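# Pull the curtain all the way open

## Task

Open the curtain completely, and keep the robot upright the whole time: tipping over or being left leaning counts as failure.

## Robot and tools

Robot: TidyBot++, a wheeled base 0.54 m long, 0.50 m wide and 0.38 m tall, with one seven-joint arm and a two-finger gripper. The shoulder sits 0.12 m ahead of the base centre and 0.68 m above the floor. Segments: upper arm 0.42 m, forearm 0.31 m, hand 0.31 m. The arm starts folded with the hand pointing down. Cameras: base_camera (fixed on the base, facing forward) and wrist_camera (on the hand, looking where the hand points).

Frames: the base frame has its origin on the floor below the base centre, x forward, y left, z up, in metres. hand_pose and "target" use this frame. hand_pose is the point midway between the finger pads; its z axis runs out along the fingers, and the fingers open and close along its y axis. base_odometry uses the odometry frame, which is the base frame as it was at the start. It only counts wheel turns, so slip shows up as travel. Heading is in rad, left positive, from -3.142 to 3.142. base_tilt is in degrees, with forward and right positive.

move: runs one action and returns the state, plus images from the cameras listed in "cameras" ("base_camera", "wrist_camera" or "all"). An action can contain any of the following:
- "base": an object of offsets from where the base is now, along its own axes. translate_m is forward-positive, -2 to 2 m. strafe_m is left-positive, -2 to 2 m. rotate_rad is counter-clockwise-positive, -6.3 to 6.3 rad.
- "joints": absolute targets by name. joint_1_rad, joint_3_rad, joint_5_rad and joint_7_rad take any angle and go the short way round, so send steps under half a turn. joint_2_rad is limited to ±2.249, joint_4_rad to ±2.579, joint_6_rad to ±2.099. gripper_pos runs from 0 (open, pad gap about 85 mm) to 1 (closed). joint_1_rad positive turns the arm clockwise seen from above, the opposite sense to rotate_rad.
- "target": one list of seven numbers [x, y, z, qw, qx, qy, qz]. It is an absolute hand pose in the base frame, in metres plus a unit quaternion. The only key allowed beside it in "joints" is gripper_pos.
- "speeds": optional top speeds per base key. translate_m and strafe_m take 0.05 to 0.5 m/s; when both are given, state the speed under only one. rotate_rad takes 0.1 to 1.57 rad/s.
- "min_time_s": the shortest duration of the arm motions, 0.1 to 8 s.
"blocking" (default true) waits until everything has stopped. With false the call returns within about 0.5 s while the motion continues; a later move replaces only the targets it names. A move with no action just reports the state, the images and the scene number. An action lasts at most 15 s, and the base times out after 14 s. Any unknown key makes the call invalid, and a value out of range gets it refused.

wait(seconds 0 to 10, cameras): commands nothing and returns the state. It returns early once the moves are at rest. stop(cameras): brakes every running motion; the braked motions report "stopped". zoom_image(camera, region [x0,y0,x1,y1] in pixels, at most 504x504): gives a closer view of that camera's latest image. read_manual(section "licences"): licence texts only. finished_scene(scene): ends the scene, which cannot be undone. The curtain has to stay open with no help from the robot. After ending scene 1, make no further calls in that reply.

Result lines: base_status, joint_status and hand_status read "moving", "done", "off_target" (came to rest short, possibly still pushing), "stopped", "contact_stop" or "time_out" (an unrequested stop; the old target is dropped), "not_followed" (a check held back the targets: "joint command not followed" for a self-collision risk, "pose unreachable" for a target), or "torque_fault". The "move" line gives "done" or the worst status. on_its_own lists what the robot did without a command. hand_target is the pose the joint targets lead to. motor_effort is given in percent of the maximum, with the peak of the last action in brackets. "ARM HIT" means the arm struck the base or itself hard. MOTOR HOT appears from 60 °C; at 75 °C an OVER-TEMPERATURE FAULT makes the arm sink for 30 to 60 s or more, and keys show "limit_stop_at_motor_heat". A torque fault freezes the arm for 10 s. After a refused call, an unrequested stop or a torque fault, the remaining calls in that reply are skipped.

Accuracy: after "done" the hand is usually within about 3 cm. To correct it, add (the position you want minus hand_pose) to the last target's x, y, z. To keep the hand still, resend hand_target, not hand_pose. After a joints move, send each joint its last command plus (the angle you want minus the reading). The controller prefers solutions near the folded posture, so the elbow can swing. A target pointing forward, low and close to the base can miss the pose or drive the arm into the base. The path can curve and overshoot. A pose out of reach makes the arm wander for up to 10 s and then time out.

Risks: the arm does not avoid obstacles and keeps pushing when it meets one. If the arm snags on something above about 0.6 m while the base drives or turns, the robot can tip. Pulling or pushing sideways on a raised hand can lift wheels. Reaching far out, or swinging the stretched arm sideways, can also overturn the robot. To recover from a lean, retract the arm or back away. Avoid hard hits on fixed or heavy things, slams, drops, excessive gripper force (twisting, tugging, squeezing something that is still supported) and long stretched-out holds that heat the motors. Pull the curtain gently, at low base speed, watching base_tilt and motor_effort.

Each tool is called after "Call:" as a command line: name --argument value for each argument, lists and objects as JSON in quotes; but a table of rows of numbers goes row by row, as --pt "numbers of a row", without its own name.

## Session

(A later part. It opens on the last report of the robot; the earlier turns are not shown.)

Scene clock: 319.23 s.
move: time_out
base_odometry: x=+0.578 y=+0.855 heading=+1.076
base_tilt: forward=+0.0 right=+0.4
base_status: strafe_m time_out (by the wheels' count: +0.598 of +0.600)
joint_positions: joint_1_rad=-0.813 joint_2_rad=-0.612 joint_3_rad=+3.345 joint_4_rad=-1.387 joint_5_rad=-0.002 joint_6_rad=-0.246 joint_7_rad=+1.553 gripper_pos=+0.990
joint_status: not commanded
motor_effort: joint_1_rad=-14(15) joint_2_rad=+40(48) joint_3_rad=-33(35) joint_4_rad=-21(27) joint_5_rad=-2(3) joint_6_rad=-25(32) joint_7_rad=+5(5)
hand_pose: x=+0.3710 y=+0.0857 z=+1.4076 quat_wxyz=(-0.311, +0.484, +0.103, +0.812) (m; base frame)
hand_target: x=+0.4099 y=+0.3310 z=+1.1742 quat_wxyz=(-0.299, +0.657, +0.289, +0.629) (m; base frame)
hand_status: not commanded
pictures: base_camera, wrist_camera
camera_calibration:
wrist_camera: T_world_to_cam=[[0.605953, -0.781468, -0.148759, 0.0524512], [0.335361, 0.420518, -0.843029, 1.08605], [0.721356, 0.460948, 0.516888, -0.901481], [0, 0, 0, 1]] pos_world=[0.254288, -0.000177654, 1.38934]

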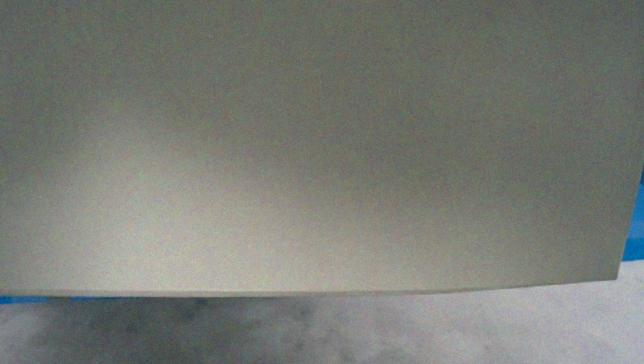

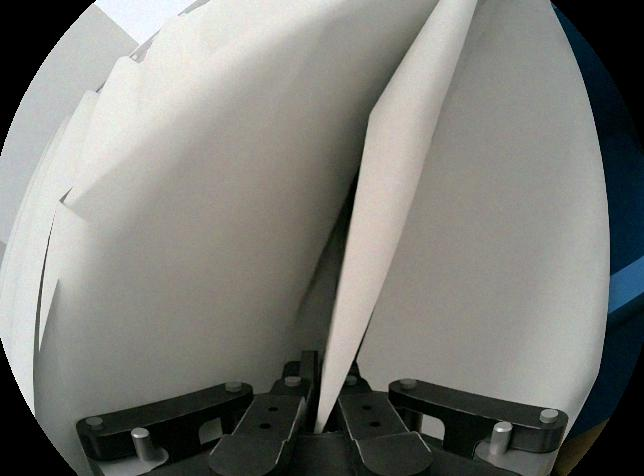

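Call:
move --base '{"strafe_m": -0.35}' --cameras '["wrist_camera"]'

Call:
move --joints '{"gripper_pos": 0}'

Call:
move --base '{"translate_m": -0.7}'

Call:
move --joints '{"joint_1_rad": 0, "joint_6_rad": 0.3}' --cameras '["wrist_camera", "base_camera"]'

Scene clock: 330.40 s.
move: done
base_odometry: x=+0.886 y=+0.689 heading=+1.076
base_tilt: forward=+0.1 right=+0.3
base_status: done
joint_positions: joint_1_rad=-0.835 joint_2_rad=-0.522 joint_3_rad=+3.234 joint_4_rad=-1.491 joint_5_rad=-0.002 joint_6_rad=-0.248 joint_7_rad=+1.553 gripper_pos=+0.990
joint_status: not commanded
motor_effort: joint_1_rad=-4(13) joint_2_rad=+13(41) joint_3_rad=-9(33) joint_4_rad=+3(21) joint_5_rad=-1(2) joint_6_rad=-5(25) joint_7_rad=+1(5)
hand_pose: x=+0.3884 y=+0.2144 z=+1.3320 quat_wxyz=(-0.322, +0.540, +0.188, +0.754) (m; base frame)
hand_target: x=+0.4099 y=+0.3310 z=+1.1742 quat_wxyz=(-0.299, +0.657, +0.289, +0.629) (m; base frame)
hand_status: not commanded
pictures: wrist_camera
camera_calibration:
wrist_camera: T_world_to_cam=[[0.688317, -0.720912, -0.0806519, -0.00434582], [0.203798, 0.298882, -0.932275, 1.15839], [0.696194, 0.625264, 0.352646, -0.740896], [0, 0, 0, 1]] pos_world=[0.282719, 0.113899, 1.34087]

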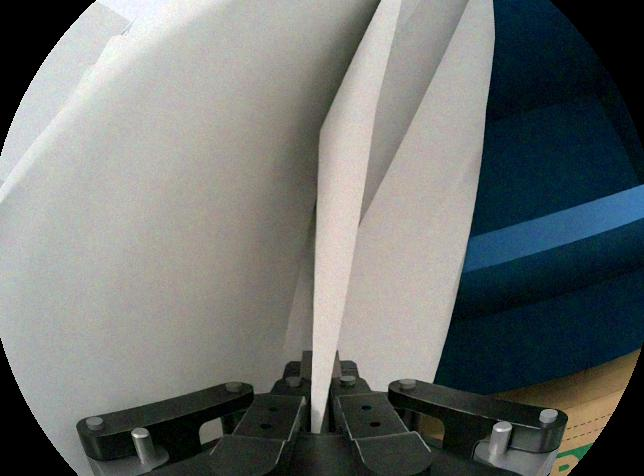

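Scene clock: 331.50 s.
move: done
base_odometry: x=+0.886 y=+0.689 heading=+1.076
base_tilt: forward=+0.0 right=+0.3
base_status: not commanded
joint_positions: joint_1_rad=-0.856 joint_2_rad=-0.419 joint_3_rad=+3.189 joint_4_rad=-1.575 joint_5_rad=-0.002 joint_6_rad=-0.338 joint_7_rad=+1.553 gripper_pos=+0.000
joint_status: all done
motor_effort: joint_1_rad=-1(4) joint_2_rad=-3(13) joint_3_rad=-1(9) joint_4_rad=+18(19) joint_5_rad=-1(2) joint_6_rad=+9(11) joint_7_rad=-1(1)
hand_pose: x=+0.4194 y=+0.3043 z=+1.2169 quat_wxyz=(-0.303, +0.629, +0.256, +0.668) (m; base frame)
hand_target: x=+0.4099 y=+0.3310 z=+1.1742 quat_wxyz=(-0.299, +0.657, +0.289, +0.629) (m; base frame)
hand_status: not commanded
pictures: none

Scene clock: 334.10 s.
move: done
base_odometry: x=+0.554 y=+0.072 heading=+1.076
base_tilt: forward=+0.1 right=+0.3
base_status: done
joint_positions: joint_1_rad=-0.866 joint_2_rad=-0.418 joint_3_rad=+3.171 joint_4_rad=-1.575 joint_5_rad=-0.002 joint_6_rad=-0.338 joint_7_rad=+1.553 gripper_pos=+0.000
joint_status: not commanded
motor_effort: joint_1_rad=+0(3) joint_2_rad=-6(7) joint_3_rad=+0(6) joint_4_rad=+17(19) joint_5_rad=+0(2) joint_6_rad=+9(11) joint_7_rad=-1(1)
hand_pose: x=+0.4084 y=+0.3154 z=+1.2162 quat_wxyz=(-0.309, +0.625, +0.267, +0.665) (m; base frame)
hand_target: x=+0.4099 y=+0.3310 z=+1.1742 quat_wxyz=(-0.299, +0.657, +0.289, +0.629) (m; base frame)
hand_status: not commanded
pictures: none

Scene clock: 336.30 s.
move: done
base_odometry: x=+0.554 y=+0.072 heading=+1.076
base_tilt: forward=+0.1 right=+0.3
base_status: not commanded
joint_positions: joint_1_rad=-0.018 joint_2_rad=-0.418 joint_3_rad=+3.171 joint_4_rad=-1.575 joint_5_rad=-0.002 joint_6_rad=+0.203 joint_7_rad=+1.553 gripper_pos=+0.000
joint_status: all done
motor_effort: joint_1_rad=+0(1) joint_2_rad=-4(6) joint_3_rad=+0(1) joint_4_rad=+17(19) joint_5_rad=+0(1) joint_6_rad=+8(11) joint_7_rad=-1(1)
hand_pose: x=+0.4906 y=-0.0103 z=+1.3727 quat_wxyz=(-0.007, +0.459, -0.012, +0.888) (m; base frame)
hand_target: x=+0.4921 y=-0.0142 z=+1.3768 quat_wxyz=(+0.000, +0.435, -0.014, +0.900) (m; base frame)
hand_status: not commanded
pictures: base_camera, wrist_camera
camera_calibration:
wrist_camera: T_world_to_cam=[[0.00674069, -0.999013, -0.0439034, 0.0477255], [0.584509, 0.0395594, -0.810423, 0.885942], [0.811359, -0.0201991, 0.584198, -1.06698], [0, 0, 0, 1]] pos_world=[0.347538, -0.00892091, 1.34341]

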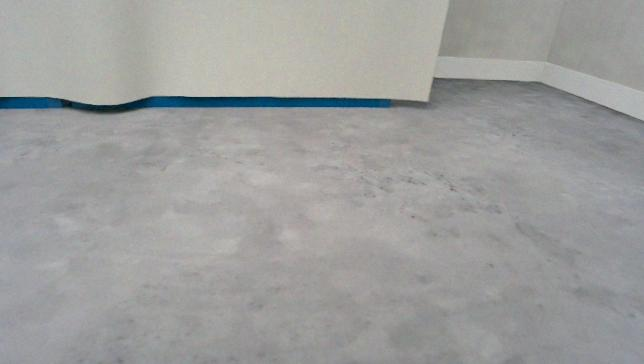

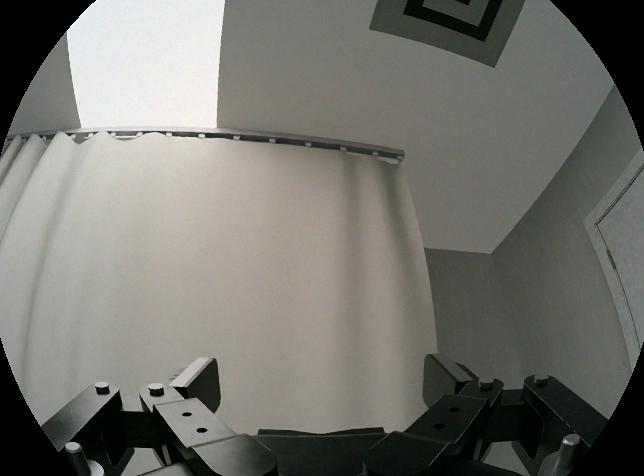

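Call:
move --base '{"translate_m": 0.4, "strafe_m": 1.85}' --joints '{"joint_1_rad": 0.85, "joint_6_rad": -0.4}' --cameras '["wrist_camera", "base_camera"]'

Scene clock: 359.80 s.
move: done
base_odometry: x=-0.885 y=+1.302 heading=+1.077
base_tilt: forward=+0.0 right=+0.3
base_status: done
joint_positions: joint_1_rad=+0.833 joint_2_rad=-0.417 joint_3_rad=+3.169 joint_4_rad=-1.575 joint_5_rad=-0.002 joint_6_rad=-0.315 joint_7_rad=+1.553 gripper_pos=+0.000
joint_status: all done
motor_effort: joint_1_rad=+0(2) joint_2_rad=-5(7) joint_3_rad=+0(2) joint_4_rad=+18(19) joint_5_rad=+0(1) joint_6_rad=+9(10) joint_7_rad=-1(1)
hand_pose: x=+0.3954 y=-0.3263 z=+1.2233 quat_wxyz=(+0.298, +0.606, -0.289, +0.678) (m; base frame)
hand_target: x=+0.3997 y=-0.3397 z=+1.1742 quat_wxyz=(+0.285, +0.646, -0.312, +0.636) (m; base frame)
hand_status: not commanded
pictures: base_camera, wrist_camera
camera_calibration:
wrist_camera: T_world_to_cam=[[-0.756435, -0.65242, -0.0464162, 0.14397], [0.104238, -0.0501895, -0.993285, 1.21728], [0.64571, -0.756194, 0.105972, -0.498423], [0, 0, 0, 1]] pos_world=[0.303854, -0.221881, 1.26861]

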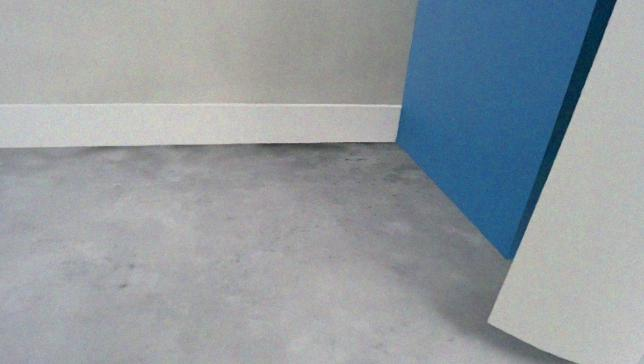

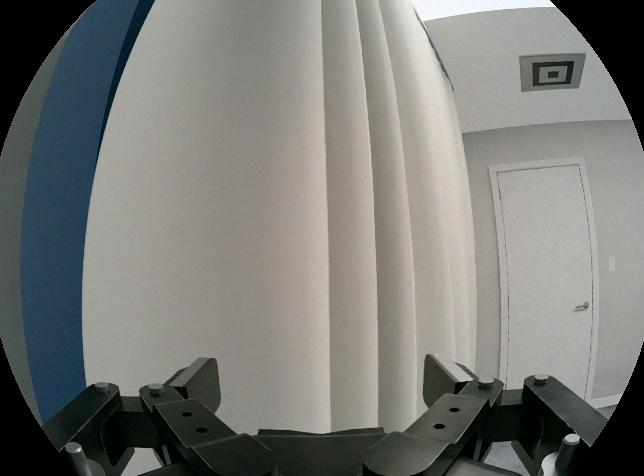

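Call:
move --base '{"strafe_m": 0.27}' --cameras '["wrist_camera"]'

Scene clock: 376.47 s.
move: time_out
base_odometry: x=-1.120 y=+1.429 heading=+1.072
base_tilt: forward=+0.0 right=+0.3
base_status: strafe_m time_out (by the wheels' count: +0.267 of +0.270)
joint_positions: joint_1_rad=+0.837 joint_2_rad=-0.414 joint_3_rad=+3.164 joint_4_rad=-1.575 joint_5_rad=-0.002 joint_6_rad=-0.319 joint_7_rad=+1.553 gripper_pos=+0.000
joint_status: not commanded
motor_effort: joint_1_rad=+1(3) joint_2_rad=-5(10) joint_3_rad=+1(8) joint_4_rad=+18(22) joint_5_rad=-1(1) joint_6_rad=+9(11) joint_7_rad=-1(1)
hand_pose: x=+0.3971 y=-0.3269 z=+1.2204 quat_wxyz=(+0.297, +0.609, -0.289, +0.676) (m; base frame)
hand_target: x=+0.3997 y=-0.3397 z=+1.1742 quat_wxyz=(+0.285, +0.646, -0.312, +0.636) (m; base frame)
hand_status: not commanded
pictures: wrist_camera
camera_calibration:
wrist_camera: T_world_to_cam=[[-0.756695, -0.652239, -0.044701, 0.142829], [0.0979259, -0.0454746, -0.994154, 1.21932], [0.646393, -0.756648, 0.0982814, -0.49072], [0, 0, 0, 1]] pos_world=[0.305873, -0.222696, 1.2668]

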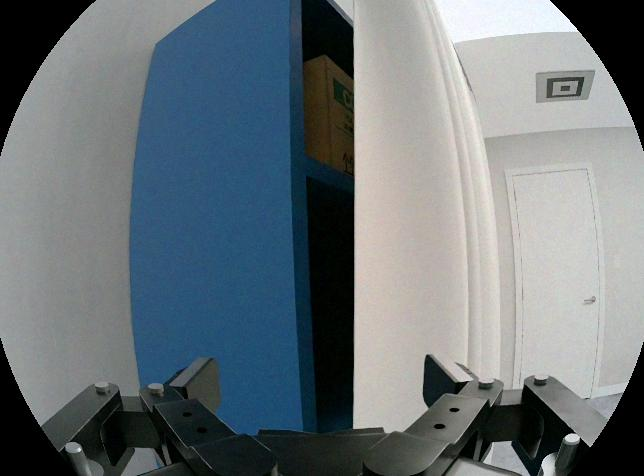

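Call:
move --base '{"translate_m": 0.13, "strafe_m": -0.2}' --speeds '{"translate_m": 0.2}' --cameras '["wrist_camera"]'

Scene clock: 395.97 s.
move: done
base_odometry: x=-0.882 y=+1.447 heading=+1.072
base_tilt: forward=+0.1 right=+0.3
base_status: done
joint_positions: joint_1_rad=+0.837 joint_2_rad=-0.410 joint_3_rad=+3.165 joint_4_rad=-1.575 joint_5_rad=-0.002 joint_6_rad=-0.320 joint_7_rad=+1.553 gripper_pos=+0.000
joint_status: not commanded
motor_effort: joint_1_rad=+1(1) joint_2_rad=-5(9) joint_3_rad=+0(2) joint_4_rad=+18(19) joint_5_rad=+0(1) joint_6_rad=+10(10) joint_7_rad=-1(1)
hand_pose: x=+0.3985 y=-0.3286 z=+1.2186 quat_wxyz=(+0.297, +0.611, -0.290, +0.674) (m; base frame)
hand_target: x=+0.3997 y=-0.3397 z=+1.1742 quat_wxyz=(+0.285, +0.646, -0.312, +0.636) (m; base frame)
hand_status: not commanded
pictures: wrist_camera
camera_calibration:
wrist_camera: T_world_to_cam=[[-0.756946, -0.651953, -0.0446206, 0.142852], [0.0951201, -0.0423693, -0.994564, 1.21996], [0.646518, -0.757075, 0.094085, -0.487835], [0, 0, 0, 1]] pos_world=[0.307482, -0.224506, 1.2656]

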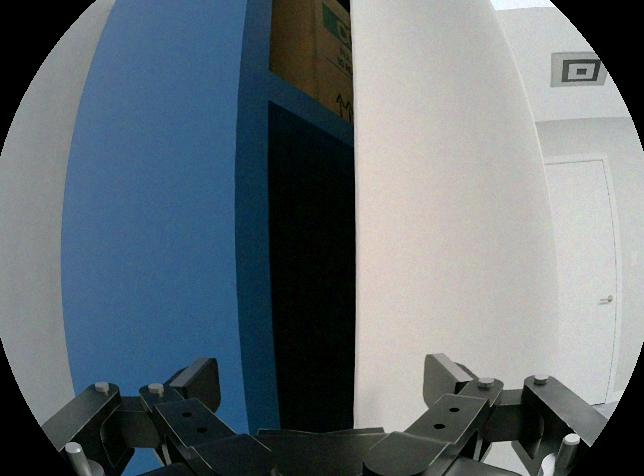

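Call:
move --base '{"translate_m": 0.06, "strafe_m": -0.10}' --cameras '["wrist_camera"]'

Scene clock: 404.77 s.
move: done
base_odometry: x=-0.765 y=+1.452 heading=+1.073
base_tilt: forward=+0.1 right=+0.3
base_status: done
joint_positions: joint_1_rad=+0.837 joint_2_rad=-0.403 joint_3_rad=+3.165 joint_4_rad=-1.575 joint_5_rad=-0.002 joint_6_rad=-0.320 joint_7_rad=+1.553 gripper_pos=+0.000
joint_status: not commanded
motor_effort: joint_1_rad=+1(1) joint_2_rad=-5(10) joint_3_rad=+0(2) joint_4_rad=+18(19) joint_5_rad=-1(1) joint_6_rad=+9(10) joint_7_rad=-1(1)
hand_pose: x=+0.4011 y=-0.3315 z=+1.2154 quat_wxyz=(+0.296, +0.613, -0.291, +0.672) (m; base frame)
hand_target: x=+0.3997 y=-0.3397 z=+1.1742 quat_wxyz=(+0.285, +0.646, -0.312, +0.636) (m; base frame)
hand_status: not commanded
pictures: wrist_camera
camera_calibration:
wrist_camera: T_world_to_cam=[[-0.7572, -0.651671, -0.0444212, 0.142748], [0.0901528, -0.0369109, -0.995244, 1.22111], [0.646932, -0.757603, 0.0866989, -0.482733], [0, 0, 0, 1]] pos_world=[0.310298, -0.227623, 1.2635]

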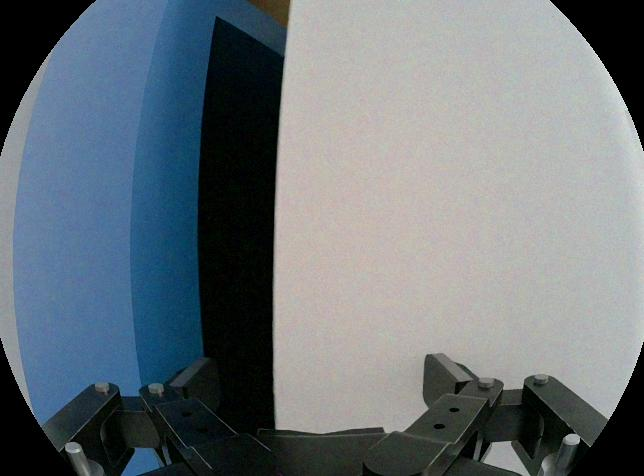

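Call:
move --base '{"translate_m": 0.045, "strafe_m": -0.04}' --cameras '["wrist_camera"]'

Call:
move --joints '{"gripper_pos": 1}' --cameras '["wrist_camera"]'

Scene clock: 422.80 s.
move: done
base_odometry: x=-0.708 y=+1.473 heading=+1.072
base_tilt: forward=+0.1 right=+0.3
base_status: done
joint_positions: joint_1_rad=+0.853 joint_2_rad=-0.416 joint_3_rad=+3.187 joint_4_rad=-1.575 joint_5_rad=-0.002 joint_6_rad=-0.322 joint_7_rad=+1.553 gripper_pos=+0.000
joint_status: not commanded
motor_effort: joint_1_rad=-3(4) joint_2_rad=-1(6) joint_3_rad=-5(6) joint_4_rad=+16(18) joint_5_rad=-2(3) joint_6_rad=+8(10) joint_7_rad=-1(1)
hand_pose: x=+0.3810 y=-0.3397 z=+1.2202 quat_wxyz=(+0.307, +0.603, -0.304, +0.671) (m; base frame)
hand_target: x=+0.3997 y=-0.3397 z=+1.1742 quat_wxyz=(+0.285, +0.646, -0.312, +0.636) (m; base frame)
hand_status: not commanded
pictures: wrist_camera
camera_calibration:
wrist_camera: T_world_to_cam=[[-0.779747, -0.623782, -0.0537656, 0.151861], [0.102459, -0.042415, -0.993833, 1.21908], [0.617655, -0.780446, 0.0969849, -0.4855], [0, 0, 0, 1]] pos_world=[0.293379, -0.232471, 1.26682]

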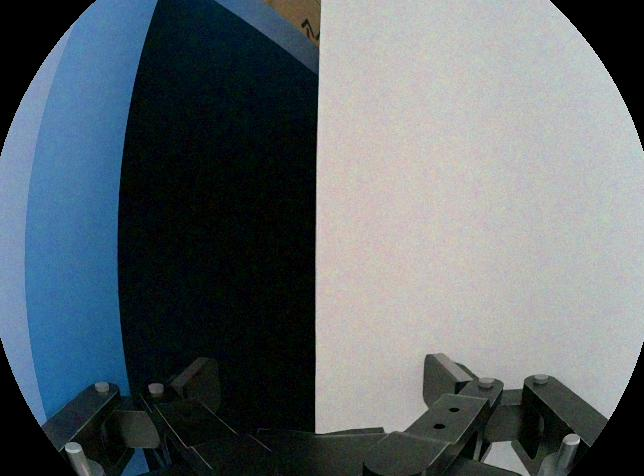

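Scene clock: 423.90 s.
move: done
base_odometry: x=-0.708 y=+1.473 heading=+1.072
base_tilt: forward=+0.1 right=+0.3
base_status: not commanded
joint_positions: joint_1_rad=+0.853 joint_2_rad=-0.415 joint_3_rad=+3.175 joint_4_rad=-1.575 joint_5_rad=-0.002 joint_6_rad=-0.323 joint_7_rad=+1.553 gripper_pos=+0.999
joint_status: all done
motor_effort: joint_1_rad=+0(2) joint_2_rad=-5(7) joint_3_rad=+0(3) joint_4_rad=+18(19) joint_5_rad=+0(2) joint_6_rad=+10(10) joint_7_rad=-1(1)
hand_pose: x=+0.3869 y=-0.3354 z=+1.2196 quat_wxyz=(+0.304, +0.606, -0.299, +0.672) (m; base frame)
hand_target: x=+0.3997 y=-0.3397 z=+1.1742 quat_wxyz=(+0.285, +0.646, -0.312, +0.636) (m; base frame)
hand_status: not commanded
pictures: wrist_camera
camera_calibration:
wrist_camera: T_world_to_cam=[[-0.773196, -0.632277, -0.048925, 0.147707], [0.0980954, -0.0430245, -0.994247, 1.22], [0.626535, -0.773547, 0.0952898, -0.484821], [0, 0, 0, 1]] pos_world=[0.298287, -0.229149, 1.26641]

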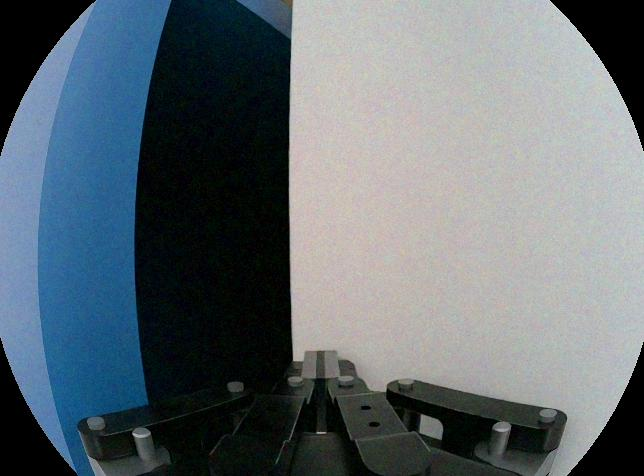

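Call:
move --base '{"translate_m": -0.2, "strafe_m": 0.12}' --joints '{"joint_1_rad": 0.3}' --cameras '["wrist_camera", "base_camera"]'

Scene clock: 441.57 s.
move: done
base_odometry: x=-0.909 y=+1.354 heading=+1.073
base_tilt: forward=+0.1 right=+0.3
base_status: done
joint_positions: joint_1_rad=+0.317 joint_2_rad=-0.411 joint_3_rad=+3.172 joint_4_rad=-1.575 joint_5_rad=-0.002 joint_6_rad=-0.323 joint_7_rad=+1.553 gripper_pos=+0.999
joint_status: all done
motor_effort: joint_1_rad=+0(2) joint_2_rad=-6(10) joint_3_rad=+0(2) joint_4_rad=+18(19) joint_5_rad=+0(1) joint_6_rad=+9(10) joint_7_rad=-1(1)
hand_pose: x=+0.5231 y=-0.1509 z=+1.2178 quat_wxyz=(+0.115, +0.665, -0.127, +0.727) (m; base frame)
hand_target: x=+0.5358 y=-0.1429 z=+1.1742 quat_wxyz=(+0.102, +0.706, -0.125, +0.689) (m; base frame)
hand_status: not commanded
pictures: base_camera, wrist_camera
camera_calibration:
wrist_camera: T_world_to_cam=[[-0.340113, -0.939171, -0.0477597, 0.0953531], [0.101944, 0.0136653, -0.994696, 1.21988], [0.934843, -0.343178, 0.0910948, -0.518574], [0, 0, 0, 1]] pos_world=[0.392857, -0.10508, 1.26521]

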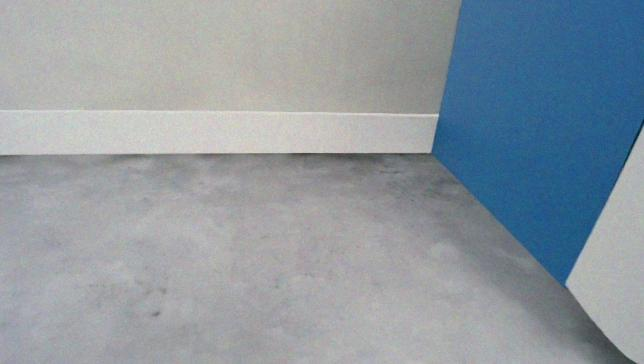

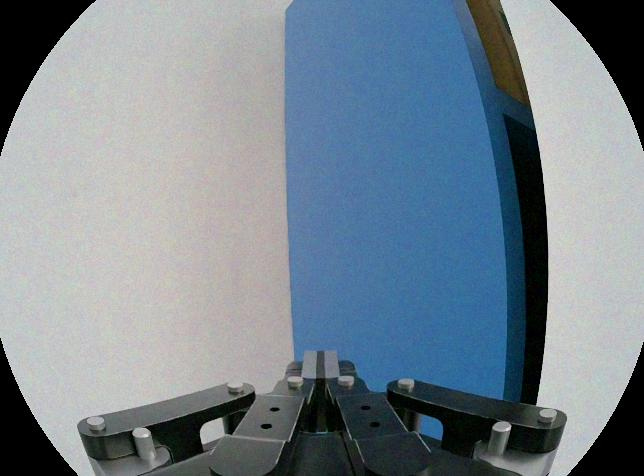

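Call:
move --base '{"rotate_rad": 0.16}' --cameras '[]'

Call:
move --base '{"strafe_m": -0.6, "translate_m": -0.03}' --speeds '{"strafe_m": 0.2}' --cameras '["wrist_camera", "base_camera"]'

Scene clock: 460.90 s.
move: done
base_odometry: x=-0.910 y=+1.354 heading=+1.232
base_tilt: forward=+0.1 right=+0.3
base_status: done
joint_positions: joint_1_rad=+0.311 joint_2_rad=-0.411 joint_3_rad=+3.167 joint_4_rad=-1.575 joint_5_rad=-0.002 joint_6_rad=-0.323 joint_7_rad=+1.553 gripper_pos=+0.999
joint_status: not commanded
motor_effort: joint_1_rad=+0(1) joint_2_rad=-5(7) joint_3_rad=+0(2) joint_4_rad=+18(18) joint_5_rad=+0(1) joint_6_rad=+10(10) joint_7_rad=-1(1)
hand_pose: x=+0.5252 y=-0.1451 z=+1.2178 quat_wxyz=(+0.112, +0.666, -0.123, +0.727) (m; base frame)
hand_target: x=+0.5358 y=-0.1429 z=+1.1742 quat_wxyz=(+0.102, +0.706, -0.125, +0.689) (m; base frame)
hand_status: not commanded
pictures: none
No camera images: "cameras" was empty.

Scene clock: 464.57 s.
move: done
base_odometry: x=-0.353 y=+1.126 heading=+1.233
base_tilt: forward=+0.0 right=+0.3
base_status: done
joint_positions: joint_1_rad=+0.311 joint_2_rad=-0.411 joint_3_rad=+3.166 joint_4_rad=-1.575 joint_5_rad=-0.002 joint_6_rad=-0.323 joint_7_rad=+1.553 gripper_pos=+0.999
joint_status: not commanded
motor_effort: joint_1_rad=+1(1) joint_2_rad=-5(7) joint_3_rad=+1(2) joint_4_rad=+17(19) joint_5_rad=+0(1) joint_6_rad=+8(11) joint_7_rad=-1(1)
hand_pose: x=+0.5253 y=-0.1447 z=+1.2178 quat_wxyz=(+0.112, +0.666, -0.122, +0.727) (m; base frame)
hand_target: x=+0.5358 y=-0.1429 z=+1.1742 quat_wxyz=(+0.102, +0.706, -0.125, +0.689) (m; base frame)
hand_status: not commanded
pictures: base_camera, wrist_camera
camera_calibration:
wrist_camera: T_world_to_cam=[[-0.328682, -0.943356, -0.0452422, 0.0923045], [0.101027, 0.0125101, -0.994805, 1.22003], [0.939022, -0.331545, 0.0911926, -0.519009], [0, 0, 0, 1]] pos_world=[0.394443, -0.100261, 1.2652]

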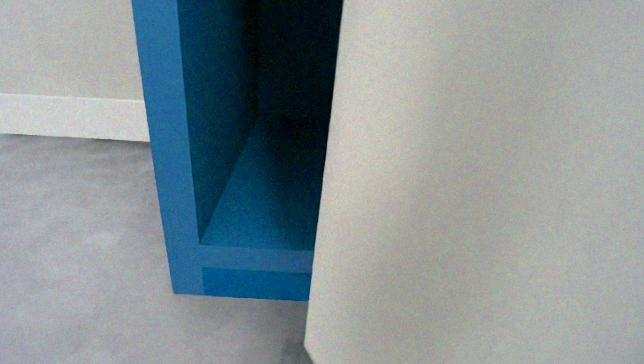

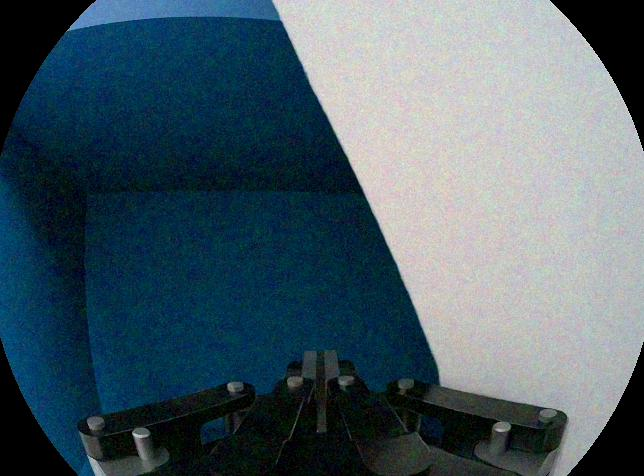

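Call:
move --base '{"strafe_m": -0.6}' --speeds '{"strafe_m": 0.2}' --cameras '["wrist_camera", "base_camera"]'

Scene clock: 474.87 s.
move: done
base_odometry: x=+0.213 y=+0.927 heading=+1.233
base_tilt: forward=+0.1 right=+0.3
base_status: done
joint_positions: joint_1_rad=+0.305 joint_2_rad=-0.411 joint_3_rad=+3.159 joint_4_rad=-1.575 joint_5_rad=-0.002 joint_6_rad=-0.323 joint_7_rad=+1.553 gripper_pos=+0.999
joint_status: not commanded
motor_effort: joint_1_rad=+2(3) joint_2_rad=-4(6) joint_3_rad=+3(4) joint_4_rad=+18(19) joint_5_rad=+0(1) joint_6_rad=+9(10) joint_7_rad=-1(2)
hand_pose: x=+0.5275 y=-0.1380 z=+1.2178 quat_wxyz=(+0.108, +0.667, -0.117, +0.728) (m; base frame)
hand_target: x=+0.5358 y=-0.1429 z=+1.1742 quat_wxyz=(+0.102, +0.706, -0.125, +0.689) (m; base frame)
hand_status: not commanded
pictures: base_camera, wrist_camera
camera_calibration:
wrist_camera: T_world_to_cam=[[-0.316797, -0.947553, -0.0422203, 0.0887584], [0.0998946, 0.0109337, -0.994938, 1.22026], [0.943218, -0.319411, 0.0911917, -0.519401], [0, 0, 0, 1]] pos_world=[0.396129, -0.0951408, 1.2652]

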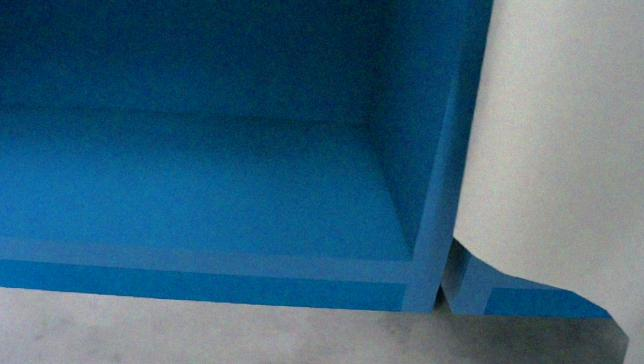

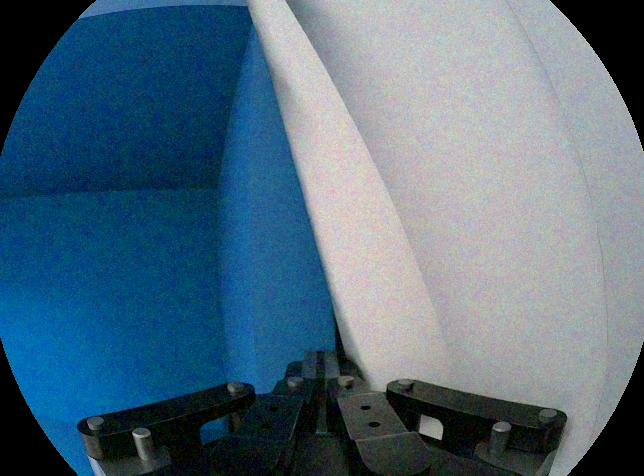

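Call:
move --base '{"strafe_m": -0.5}' --speeds '{"strafe_m": 0.2}' --cameras '["wrist_camera", "base_camera"]'

Scene clock: 488.40 s.
move: done
base_odometry: x=+0.684 y=+0.761 heading=+1.233
base_tilt: forward=+0.0 right=+0.3
base_status: done
joint_positions: joint_1_rad=+0.301 joint_2_rad=-0.411 joint_3_rad=+3.149 joint_4_rad=-1.575 joint_5_rad=-0.002 joint_6_rad=-0.323 joint_7_rad=+1.553 gripper_pos=+0.999
joint_status: not commanded
motor_effort: joint_1_rad=+3(3) joint_2_rad=-5(6) joint_3_rad=+5(6) joint_4_rad=+18(19) joint_5_rad=+0(1) joint_6_rad=+10(10) joint_7_rad=-2(2)
hand_pose: x=+0.5297 y=-0.1307 z=+1.2178 quat_wxyz=(+0.104, +0.668, -0.111, +0.728) (m; base frame)
hand_target: x=+0.5358 y=-0.1429 z=+1.1742 quat_wxyz=(+0.102, +0.706, -0.125, +0.689) (m; base frame)
hand_status: not commanded
pictures: base_camera, wrist_camera
camera_calibration:
wrist_camera: T_world_to_cam=[[-0.304577, -0.951708, -0.0385207, 0.0848319], [0.0987064, 0.00868689, -0.995079, 1.22046], [0.947359, -0.30688, 0.0912939, -0.519913], [0, 0, 0, 1]] pos_world=[0.397915, -0.0894179, 1.26519]

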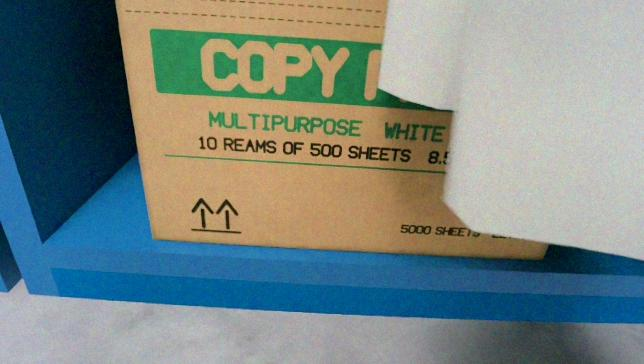

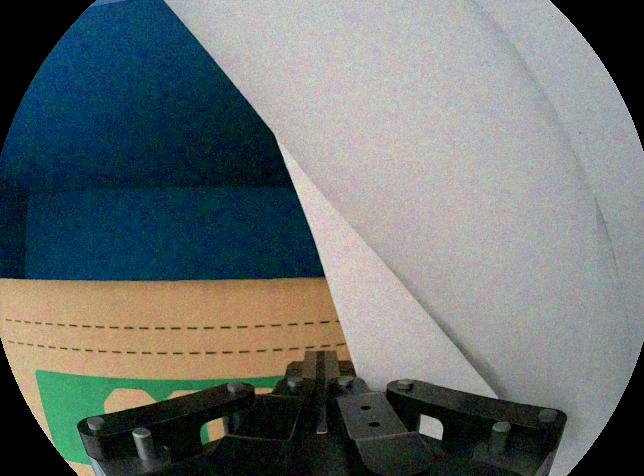

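Call:
move --base '{"strafe_m": -0.5}' --speeds '{"strafe_m": 0.2}' --cameras '["wrist_camera", "base_camera"]'

Scene clock: 497.07 s.
move: done
base_odometry: x=+1.156 y=+0.595 heading=+1.233
base_tilt: forward=+0.0 right=+0.3
base_status: done
joint_positions: joint_1_rad=+0.240 joint_2_rad=-0.449 joint_3_rad=+3.055 joint_4_rad=-1.577 joint_5_rad=-0.003 joint_6_rad=-0.364 joint_7_rad=+1.553 gripper_pos=+0.999
joint_status: not commanded
motor_effort: joint_1_rad=+12(14) joint_2_rad=+8(10) joint_3_rad=+20(23) joint_4_rad=+20(21) joint_5_rad=+5(6) joint_6_rad=+17(18) joint_7_rad=-1(2)
hand_pose: x=+0.5288 y=-0.0444 z=+1.2186 quat_wxyz=(+0.064, +0.678, -0.048, +0.731) (m; base frame)
hand_target: x=+0.5358 y=-0.1429 z=+1.1742 quat_wxyz=(+0.102, +0.706, -0.125, +0.689) (m; base frame)
hand_status: not commanded
pictures: base_camera, wrist_camera
camera_calibration:
wrist_camera: T_world_to_cam=[[-0.162058, -0.98678, 0.00132503, 0.0412966], [0.0841426, -0.0151566, -0.996338, 1.2288], [0.983187, -0.161354, 0.0854865, -0.498015], [0, 0, 0, 1]] pos_world=[0.39294, -0.0209815, 1.26682]

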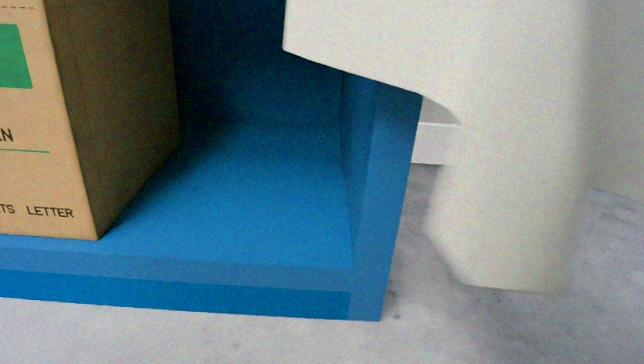

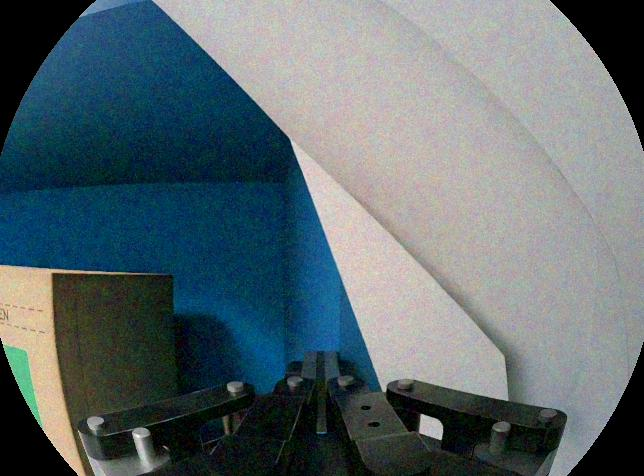

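Call:
move --base '{"strafe_m": -0.15}' --speeds '{"strafe_m": 0.1}'

Call:
move --base '{"strafe_m": 0.2}' --speeds '{"strafe_m": 0.2}'

Call:
move --base '{"translate_m": -0.6}'

Call:
move --joints '{"joint_1_rad": 0.2, "joint_6_rad": 0.3}' --cameras '["wrist_camera"]'

Scene clock: 508.97 s.
move: time_out
base_odometry: x=+1.295 y=+0.546 heading=+1.236
base_tilt: forward=+0.0 right=+0.2
base_status: strafe_m time_out (by the wheels' count: -0.148 of -0.150)
joint_positions: joint_1_rad=+0.157 joint_2_rad=-0.467 joint_3_rad=+2.923 joint_4_rad=-1.574 joint_5_rad=-0.048 joint_6_rad=-0.372 joint_7_rad=+1.553 gripper_pos=+0.999
joint_status: not commanded
motor_effort: joint_1_rad=+26(30) joint_2_rad=+13(14) joint_3_rad=+42(48) joint_4_rad=+17(21) joint_5_rad=+14(16) joint_6_rad=+15(19) joint_7_rad=+0(1)
hand_pose: x=+0.5208 y=+0.0753 z=+1.2185 quat_wxyz=(-0.010, +0.677, +0.034, +0.735) (m; base frame)
hand_target: x=+0.5358 y=-0.1429 z=+1.1742 quat_wxyz=(+0.102, +0.706, -0.125, +0.689) (m; base frame)
hand_status: not commanded
pictures: none

not run: a stop that you did not command came earlier in this reply.

not run: a stop that you did not command came earlier in this reply.

not run: a stop that you did not command came earlier in this reply.

Call:
move --base '{"strafe_m": 0.3}' --speeds '{"strafe_m": 0.2}'

Call:
move --base '{"translate_m": -0.6}' --joints '{"joint_6_rad": 0.3}' --cameras '["wrist_camera"]'

Scene clock: 518.30 s.
move: done
base_odometry: x=+1.012 y=+0.645 heading=+1.235
base_tilt: forward=+0.1 right=+0.3
base_status: done
joint_positions: joint_1_rad=+0.283 joint_2_rad=-0.418 joint_3_rad=+3.152 joint_4_rad=-1.579 joint_5_rad=-0.045 joint_6_rad=-0.377 joint_7_rad=+1.553 gripper_pos=+0.999
joint_status: not commanded
motor_effort: joint_1_rad=+1(26) joint_2_rad=-7(15) joint_3_rad=+2(42) joint_4_rad=+19(21) joint_5_rad=-1(14) joint_6_rad=+9(19) joint_7_rad=-1(1)
hand_pose: x=+0.5310 y=-0.1196 z=+1.2017 quat_wxyz=(+0.076, +0.685, -0.118, +0.715) (m; base frame)
hand_target: x=+0.5358 y=-0.1429 z=+1.1742 quat_wxyz=(+0.102, +0.706, -0.125, +0.689) (m; base frame)
hand_status: not commanded
pictures: none

Scene clock: 520.93 s.
move: done
base_odometry: x=+0.814 y=+0.078 heading=+1.235
base_tilt: forward=+0.0 right=+0.3
base_status: done
joint_positions: joint_1_rad=+0.283 joint_2_rad=-0.386 joint_3_rad=+3.142 joint_4_rad=-1.585 joint_5_rad=-0.039 joint_6_rad=+0.194 joint_7_rad=+1.553 gripper_pos=+0.999
joint_status: all done
motor_effort: joint_1_rad=+3(5) joint_2_rad=-10(15) joint_3_rad=+4(8) joint_4_rad=+19(23) joint_5_rad=-1(3) joint_6_rad=+9(12) joint_7_rad=-1(2)
hand_pose: x=+0.5002 y=-0.1119 z=+1.3527 quat_wxyz=(+0.101, +0.474, -0.084, +0.871) (m; base frame)
hand_target: x=+0.4712 y=-0.1238 z=+1.3768 quat_wxyz=(+0.134, +0.428, -0.079, +0.890) (m; base frame)
hand_status: not commanded
pictures: wrist_camera
camera_calibration:
wrist_camera: T_world_to_cam=[[-0.252245, -0.965344, -0.0669505, 0.109748], [0.540388, -0.0831339, -0.837299, 0.912849], [0.802716, -0.247384, 0.542631, -1.03002], [0, 0, 0, 1]] pos_world=[0.361207, -0.0729784, 1.3306]

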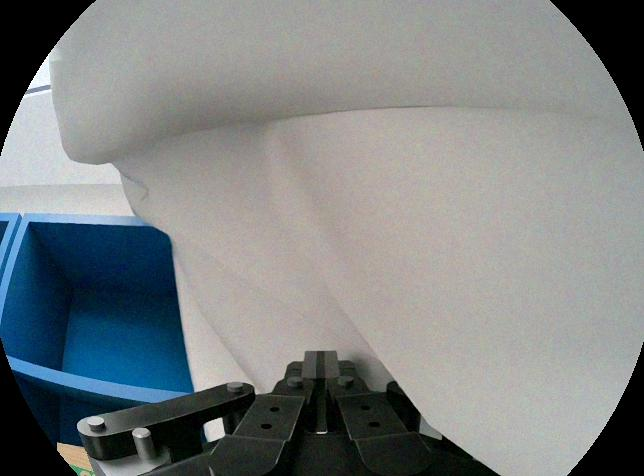

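Call:
move --base '{"strafe_m": 0.5}' --joints '{"joint_6_rad": -0.8, "joint_1_rad": -0.2}' --speeds '{"strafe_m": 0.3}' --cameras '["wrist_camera"]'

Call:
move --joints '{"joint_1_rad": 0.4, "joint_6_rad": 0.2}' --cameras '["wrist_camera"]'

Scene clock: 532.73 s.
move: done
base_odometry: x=+0.342 y=+0.243 heading=+1.235
base_tilt: forward=+0.1 right=+0.3
base_status: done
joint_positions: joint_1_rad=-0.185 joint_2_rad=-0.384 joint_3_rad=+3.164 joint_4_rad=-1.585 joint_5_rad=-0.039 joint_6_rad=-0.713 joint_7_rad=+1.553 gripper_pos=+0.999
joint_status: all done
motor_effort: joint_1_rad=+1(3) joint_2_rad=-6(13) joint_3_rad=+0(4) joint_4_rad=+18(21) joint_5_rad=-1(2) joint_6_rad=+9(11) joint_7_rad=-1(1)
hand_pose: x=+0.5411 y=+0.0760 z=+1.0809 quat_wxyz=(-0.074, +0.816, +0.053, +0.571) (m; base frame)
hand_target: x=+0.5254 y=+0.0708 z=+1.0538 quat_wxyz=(-0.058, +0.839, +0.064, +0.537) (m; base frame)
hand_status: not commanded
pictures: wrist_camera
camera_calibration:
wrist_camera: T_world_to_cam=[[0.16082, -0.984214, -0.0738847, 0.068643], [-0.336808, 0.0156395, -0.941443, 1.25846], [0.927738, 0.176288, -0.328976, -0.0266007], [0, 0, 0, 1]] pos_world=[0.437498, 0.0525672, 1.18109]

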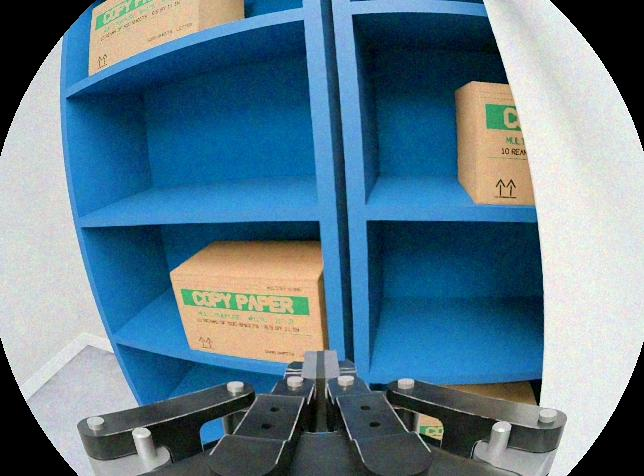

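Scene clock: 534.97 s.
move: done
base_odometry: x=+0.342 y=+0.243 heading=+1.235
base_tilt: forward=+0.1 right=+0.3
base_status: not commanded
joint_positions: joint_1_rad=+0.383 joint_2_rad=-0.384 joint_3_rad=+3.164 joint_4_rad=-1.585 joint_5_rad=-0.039 joint_6_rad=+0.102 joint_7_rad=+1.553 gripper_pos=+0.999
joint_status: all done
motor_effort: joint_1_rad=+0(1) joint_2_rad=-6(8) joint_3_rad=+0(1) joint_4_rad=+18(19) joint_5_rad=-1(1) joint_6_rad=+8(10) joint_7_rad=-1(1)
hand_pose: x=+0.4970 y=-0.1670 z=+1.3270 quat_wxyz=(+0.146, +0.507, -0.124, +0.840) (m; base frame)
hand_target: x=+0.4737 y=-0.1655 z=+1.3515 quat_wxyz=(+0.174, +0.467, -0.110, +0.860) (m; base frame)
hand_status: not commanded
pictures: wrist_camera
camera_calibration:
wrist_camera: T_world_to_cam=[[-0.368738, -0.926385, -0.0764455, 0.131089], [0.454736, -0.108051, -0.884047, 0.988877], [0.810708, -0.360744, 0.461104, -0.94178], [0, 0, 0, 1]] pos_world=[0.362167, -0.111453, 1.31849]

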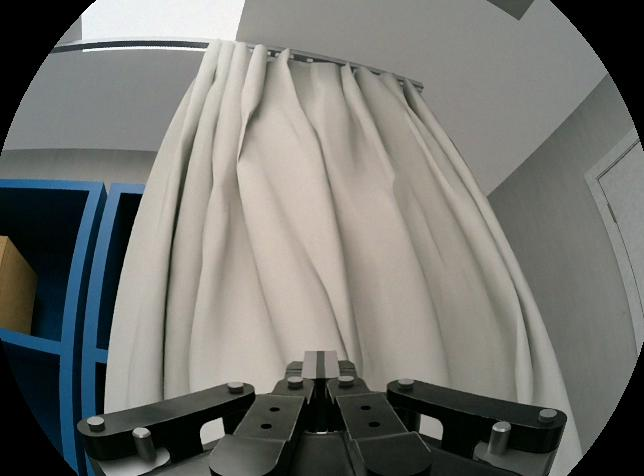

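Call:
move --base '{"strafe_m": 0.38}' --joints '{"joint_1_rad": 0.3, "joint_2_rad": 0.15, "joint_4_rad": -0.5, "joint_6_rad": -0.45}' --cameras '["wrist_camera"]'

Call:
move --base '{"translate_m": 0.48}' --cameras '["wrist_camera", "base_camera"]'

Scene clock: 560.37 s.
move: done
base_odometry: x=-0.017 y=+0.368 heading=+1.235
base_tilt: forward=+0.0 right=+0.3
base_status: done
joint_positions: joint_1_rad=+0.318 joint_2_rad=+0.117 joint_3_rad=+3.164 joint_4_rad=-0.528 joint_5_rad=-0.039 joint_6_rad=-0.363 joint_7_rad=+1.553 gripper_pos=+0.999
joint_status: all done
motor_effort: joint_1_rad=+0(2) joint_2_rad=-17(18) joint_3_rad=+0(2) joint_4_rad=+13(19) joint_5_rad=+0(1) joint_6_rad=+6(10) joint_7_rad=-1(1)
hand_pose: x=+0.5942 y=-0.1601 z=+1.5171 quat_wxyz=(+0.122, +0.475, -0.088, +0.867) (m; base frame)
hand_target: x=+0.6235 y=-0.1649 z=+1.4893 quat_wxyz=(+0.130, +0.515, -0.088, +0.843) (m; base frame)
hand_status: not commanded
pictures: wrist_camera
camera_calibration:
wrist_camera: T_world_to_cam=[[-0.2916, -0.955141, -0.0517224, 0.0998321], [0.530515, -0.116496, -0.839632, 0.999724], [0.795942, -0.272276, 0.540687, -1.20368], [0, 0, 0, 1]] pos_world=[0.456799, -0.115915, 1.49538]

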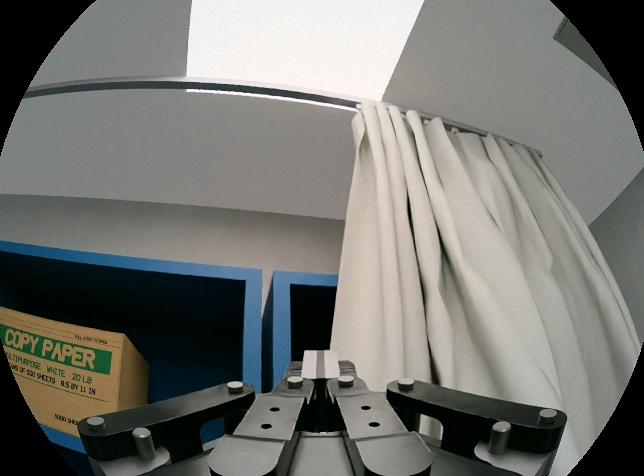

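Scene clock: 562.57 s.
move: done
base_odometry: x=+0.141 y=+0.822 heading=+1.236
base_tilt: forward=+0.1 right=+0.3
base_status: done
joint_positions: joint_1_rad=+0.314 joint_2_rad=+0.139 joint_3_rad=+3.164 joint_4_rad=-0.521 joint_5_rad=-0.039 joint_6_rad=-0.370 joint_7_rad=+1.553 gripper_pos=+0.999
joint_status: not commanded
motor_effort: joint_1_rad=+0(1) joint_2_rad=-18(23) joint_3_rad=+0(1) joint_4_rad=+13(15) joint_5_rad=+0(1) joint_6_rad=+8(9) joint_7_rad=-1(1)
hand_pose: x=+0.6106 y=-0.1632 z=+1.5072 quat_wxyz=(+0.120, +0.484, -0.088, +0.862) (m; base frame)
hand_target: x=+0.6235 y=-0.1649 z=+1.4893 quat_wxyz=(+0.130, +0.515, -0.088, +0.843) (m; base frame)
hand_status: not commanded
pictures: base_camera, wrist_camera
camera_calibration:
wrist_camera: T_world_to_cam=[[-0.288739, -0.955997, -0.0519586, 0.0996146], [0.51307, -0.108687, -0.851438, 1.0121], [0.808325, -0.272502, 0.521876, -1.19144], [0, 0, 0, 1]] pos_world=[0.472555, -0.119437, 1.4887]

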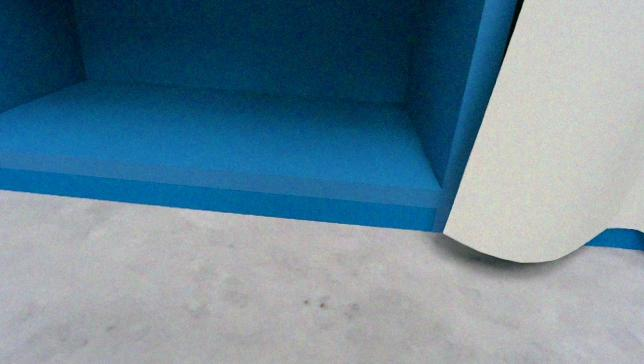

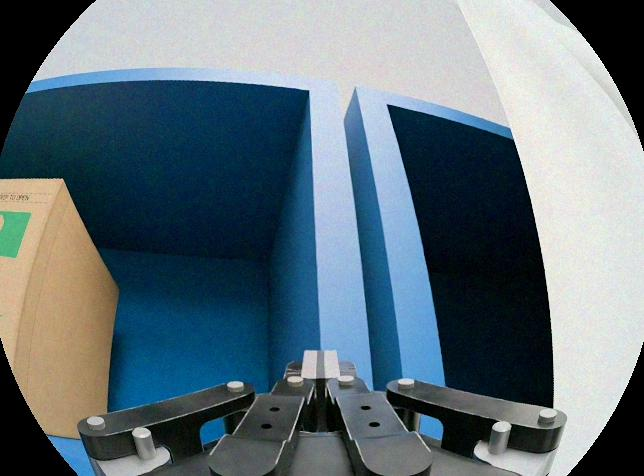

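Call:
move --base '{"strafe_m": -0.7, "translate_m": 0.02}' --speeds '{"strafe_m": 0.25}' --cameras '["wrist_camera"]'

Call:
move --base '{"strafe_m": -0.4}' --speeds '{"strafe_m": 0.15}' --cameras '["wrist_camera"]'

Scene clock: 575.00 s.
move: done
base_odometry: x=+0.808 y=+0.610 heading=+1.236
base_tilt: forward=+0.0 right=+0.3
base_status: done
joint_positions: joint_1_rad=+0.298 joint_2_rad=+0.139 joint_3_rad=+3.164 joint_4_rad=-0.518 joint_5_rad=-0.039 joint_6_rad=-0.370 joint_7_rad=+1.553 gripper_pos=+0.999
joint_status: not commanded
motor_effort: joint_1_rad=+3(4) joint_2_rad=-15(20) joint_3_rad=+2(3) joint_4_rad=+12(14) joint_5_rad=+1(1) joint_6_rad=+7(9) joint_7_rad=-1(1)
hand_pose: x=+0.6121 y=-0.1548 z=+1.5085 quat_wxyz=(+0.113, +0.484, -0.084, +0.864) (m; base frame)
hand_target: x=+0.6235 y=-0.1649 z=+1.4893 quat_wxyz=(+0.130, +0.515, -0.088, +0.843) (m; base frame)
hand_status: not commanded
pictures: wrist_camera
camera_calibration:
wrist_camera: T_world_to_cam=[[-0.27282, -0.960665, -0.0518751, 0.0976436], [0.516966, -0.100912, -0.850037, 1.01004], [0.811366, -0.258725, 0.524162, -1.1942], [0, 0, 0, 1]] pos_world=[0.473418, -0.113242, 1.4896]

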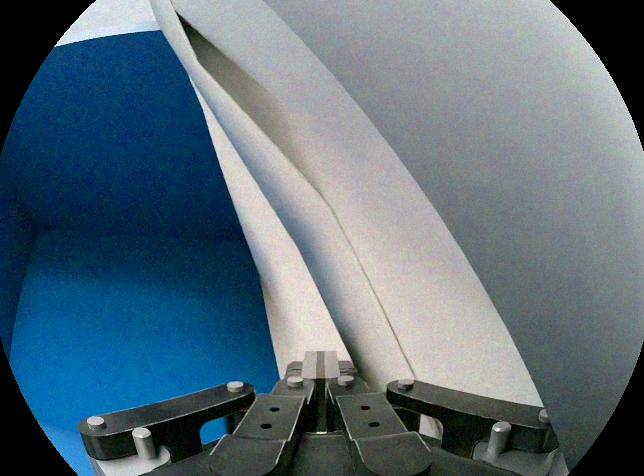

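Scene clock: 578.23 s.
move: done
base_odometry: x=+1.186 y=+0.479 heading=+1.236
base_tilt: forward=+0.1 right=+0.3
base_status: done
joint_positions: joint_1_rad=+0.273 joint_2_rad=+0.124 joint_3_rad=+3.145 joint_4_rad=-0.495 joint_5_rad=-0.039 joint_6_rad=-0.374 joint_7_rad=+1.553 gripper_pos=+0.999
joint_status: not commanded
motor_effort: joint_1_rad=+5(8) joint_2_rad=-15(16) joint_3_rad=+4(6) joint_4_rad=+11(12) joint_5_rad=+1(2) joint_6_rad=+7(8) joint_7_rad=-1(2)
hand_pose: x=+0.5966 y=-0.1290 z=+1.5258 quat_wxyz=(+0.094, +0.470, -0.072, +0.874) (m; base frame)
hand_target: x=+0.6235 y=-0.1649 z=+1.4893 quat_wxyz=(+0.130, +0.515, -0.088, +0.843) (m; base frame)
hand_status: not commanded
pictures: wrist_camera
camera_calibration:
wrist_camera: T_world_to_cam=[[-0.228503, -0.972105, -0.0529013, 0.0926085], [0.549813, -0.0840137, -0.831052, 0.988983], [0.803425, -0.218984, 0.553673, -1.21907], [0, 0, 0, 1]] pos_world=[0.456839, -0.0938436, 1.50176]

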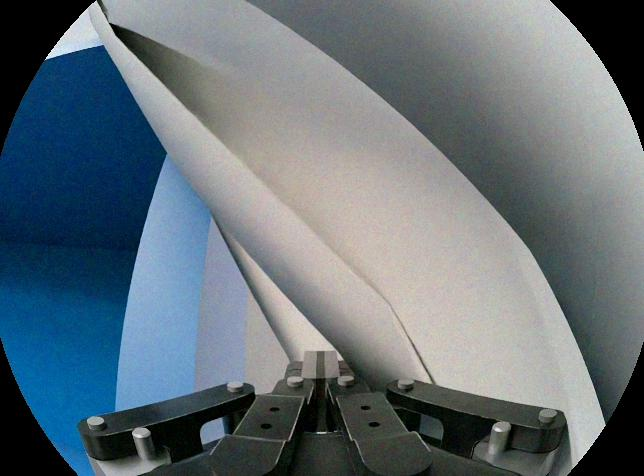

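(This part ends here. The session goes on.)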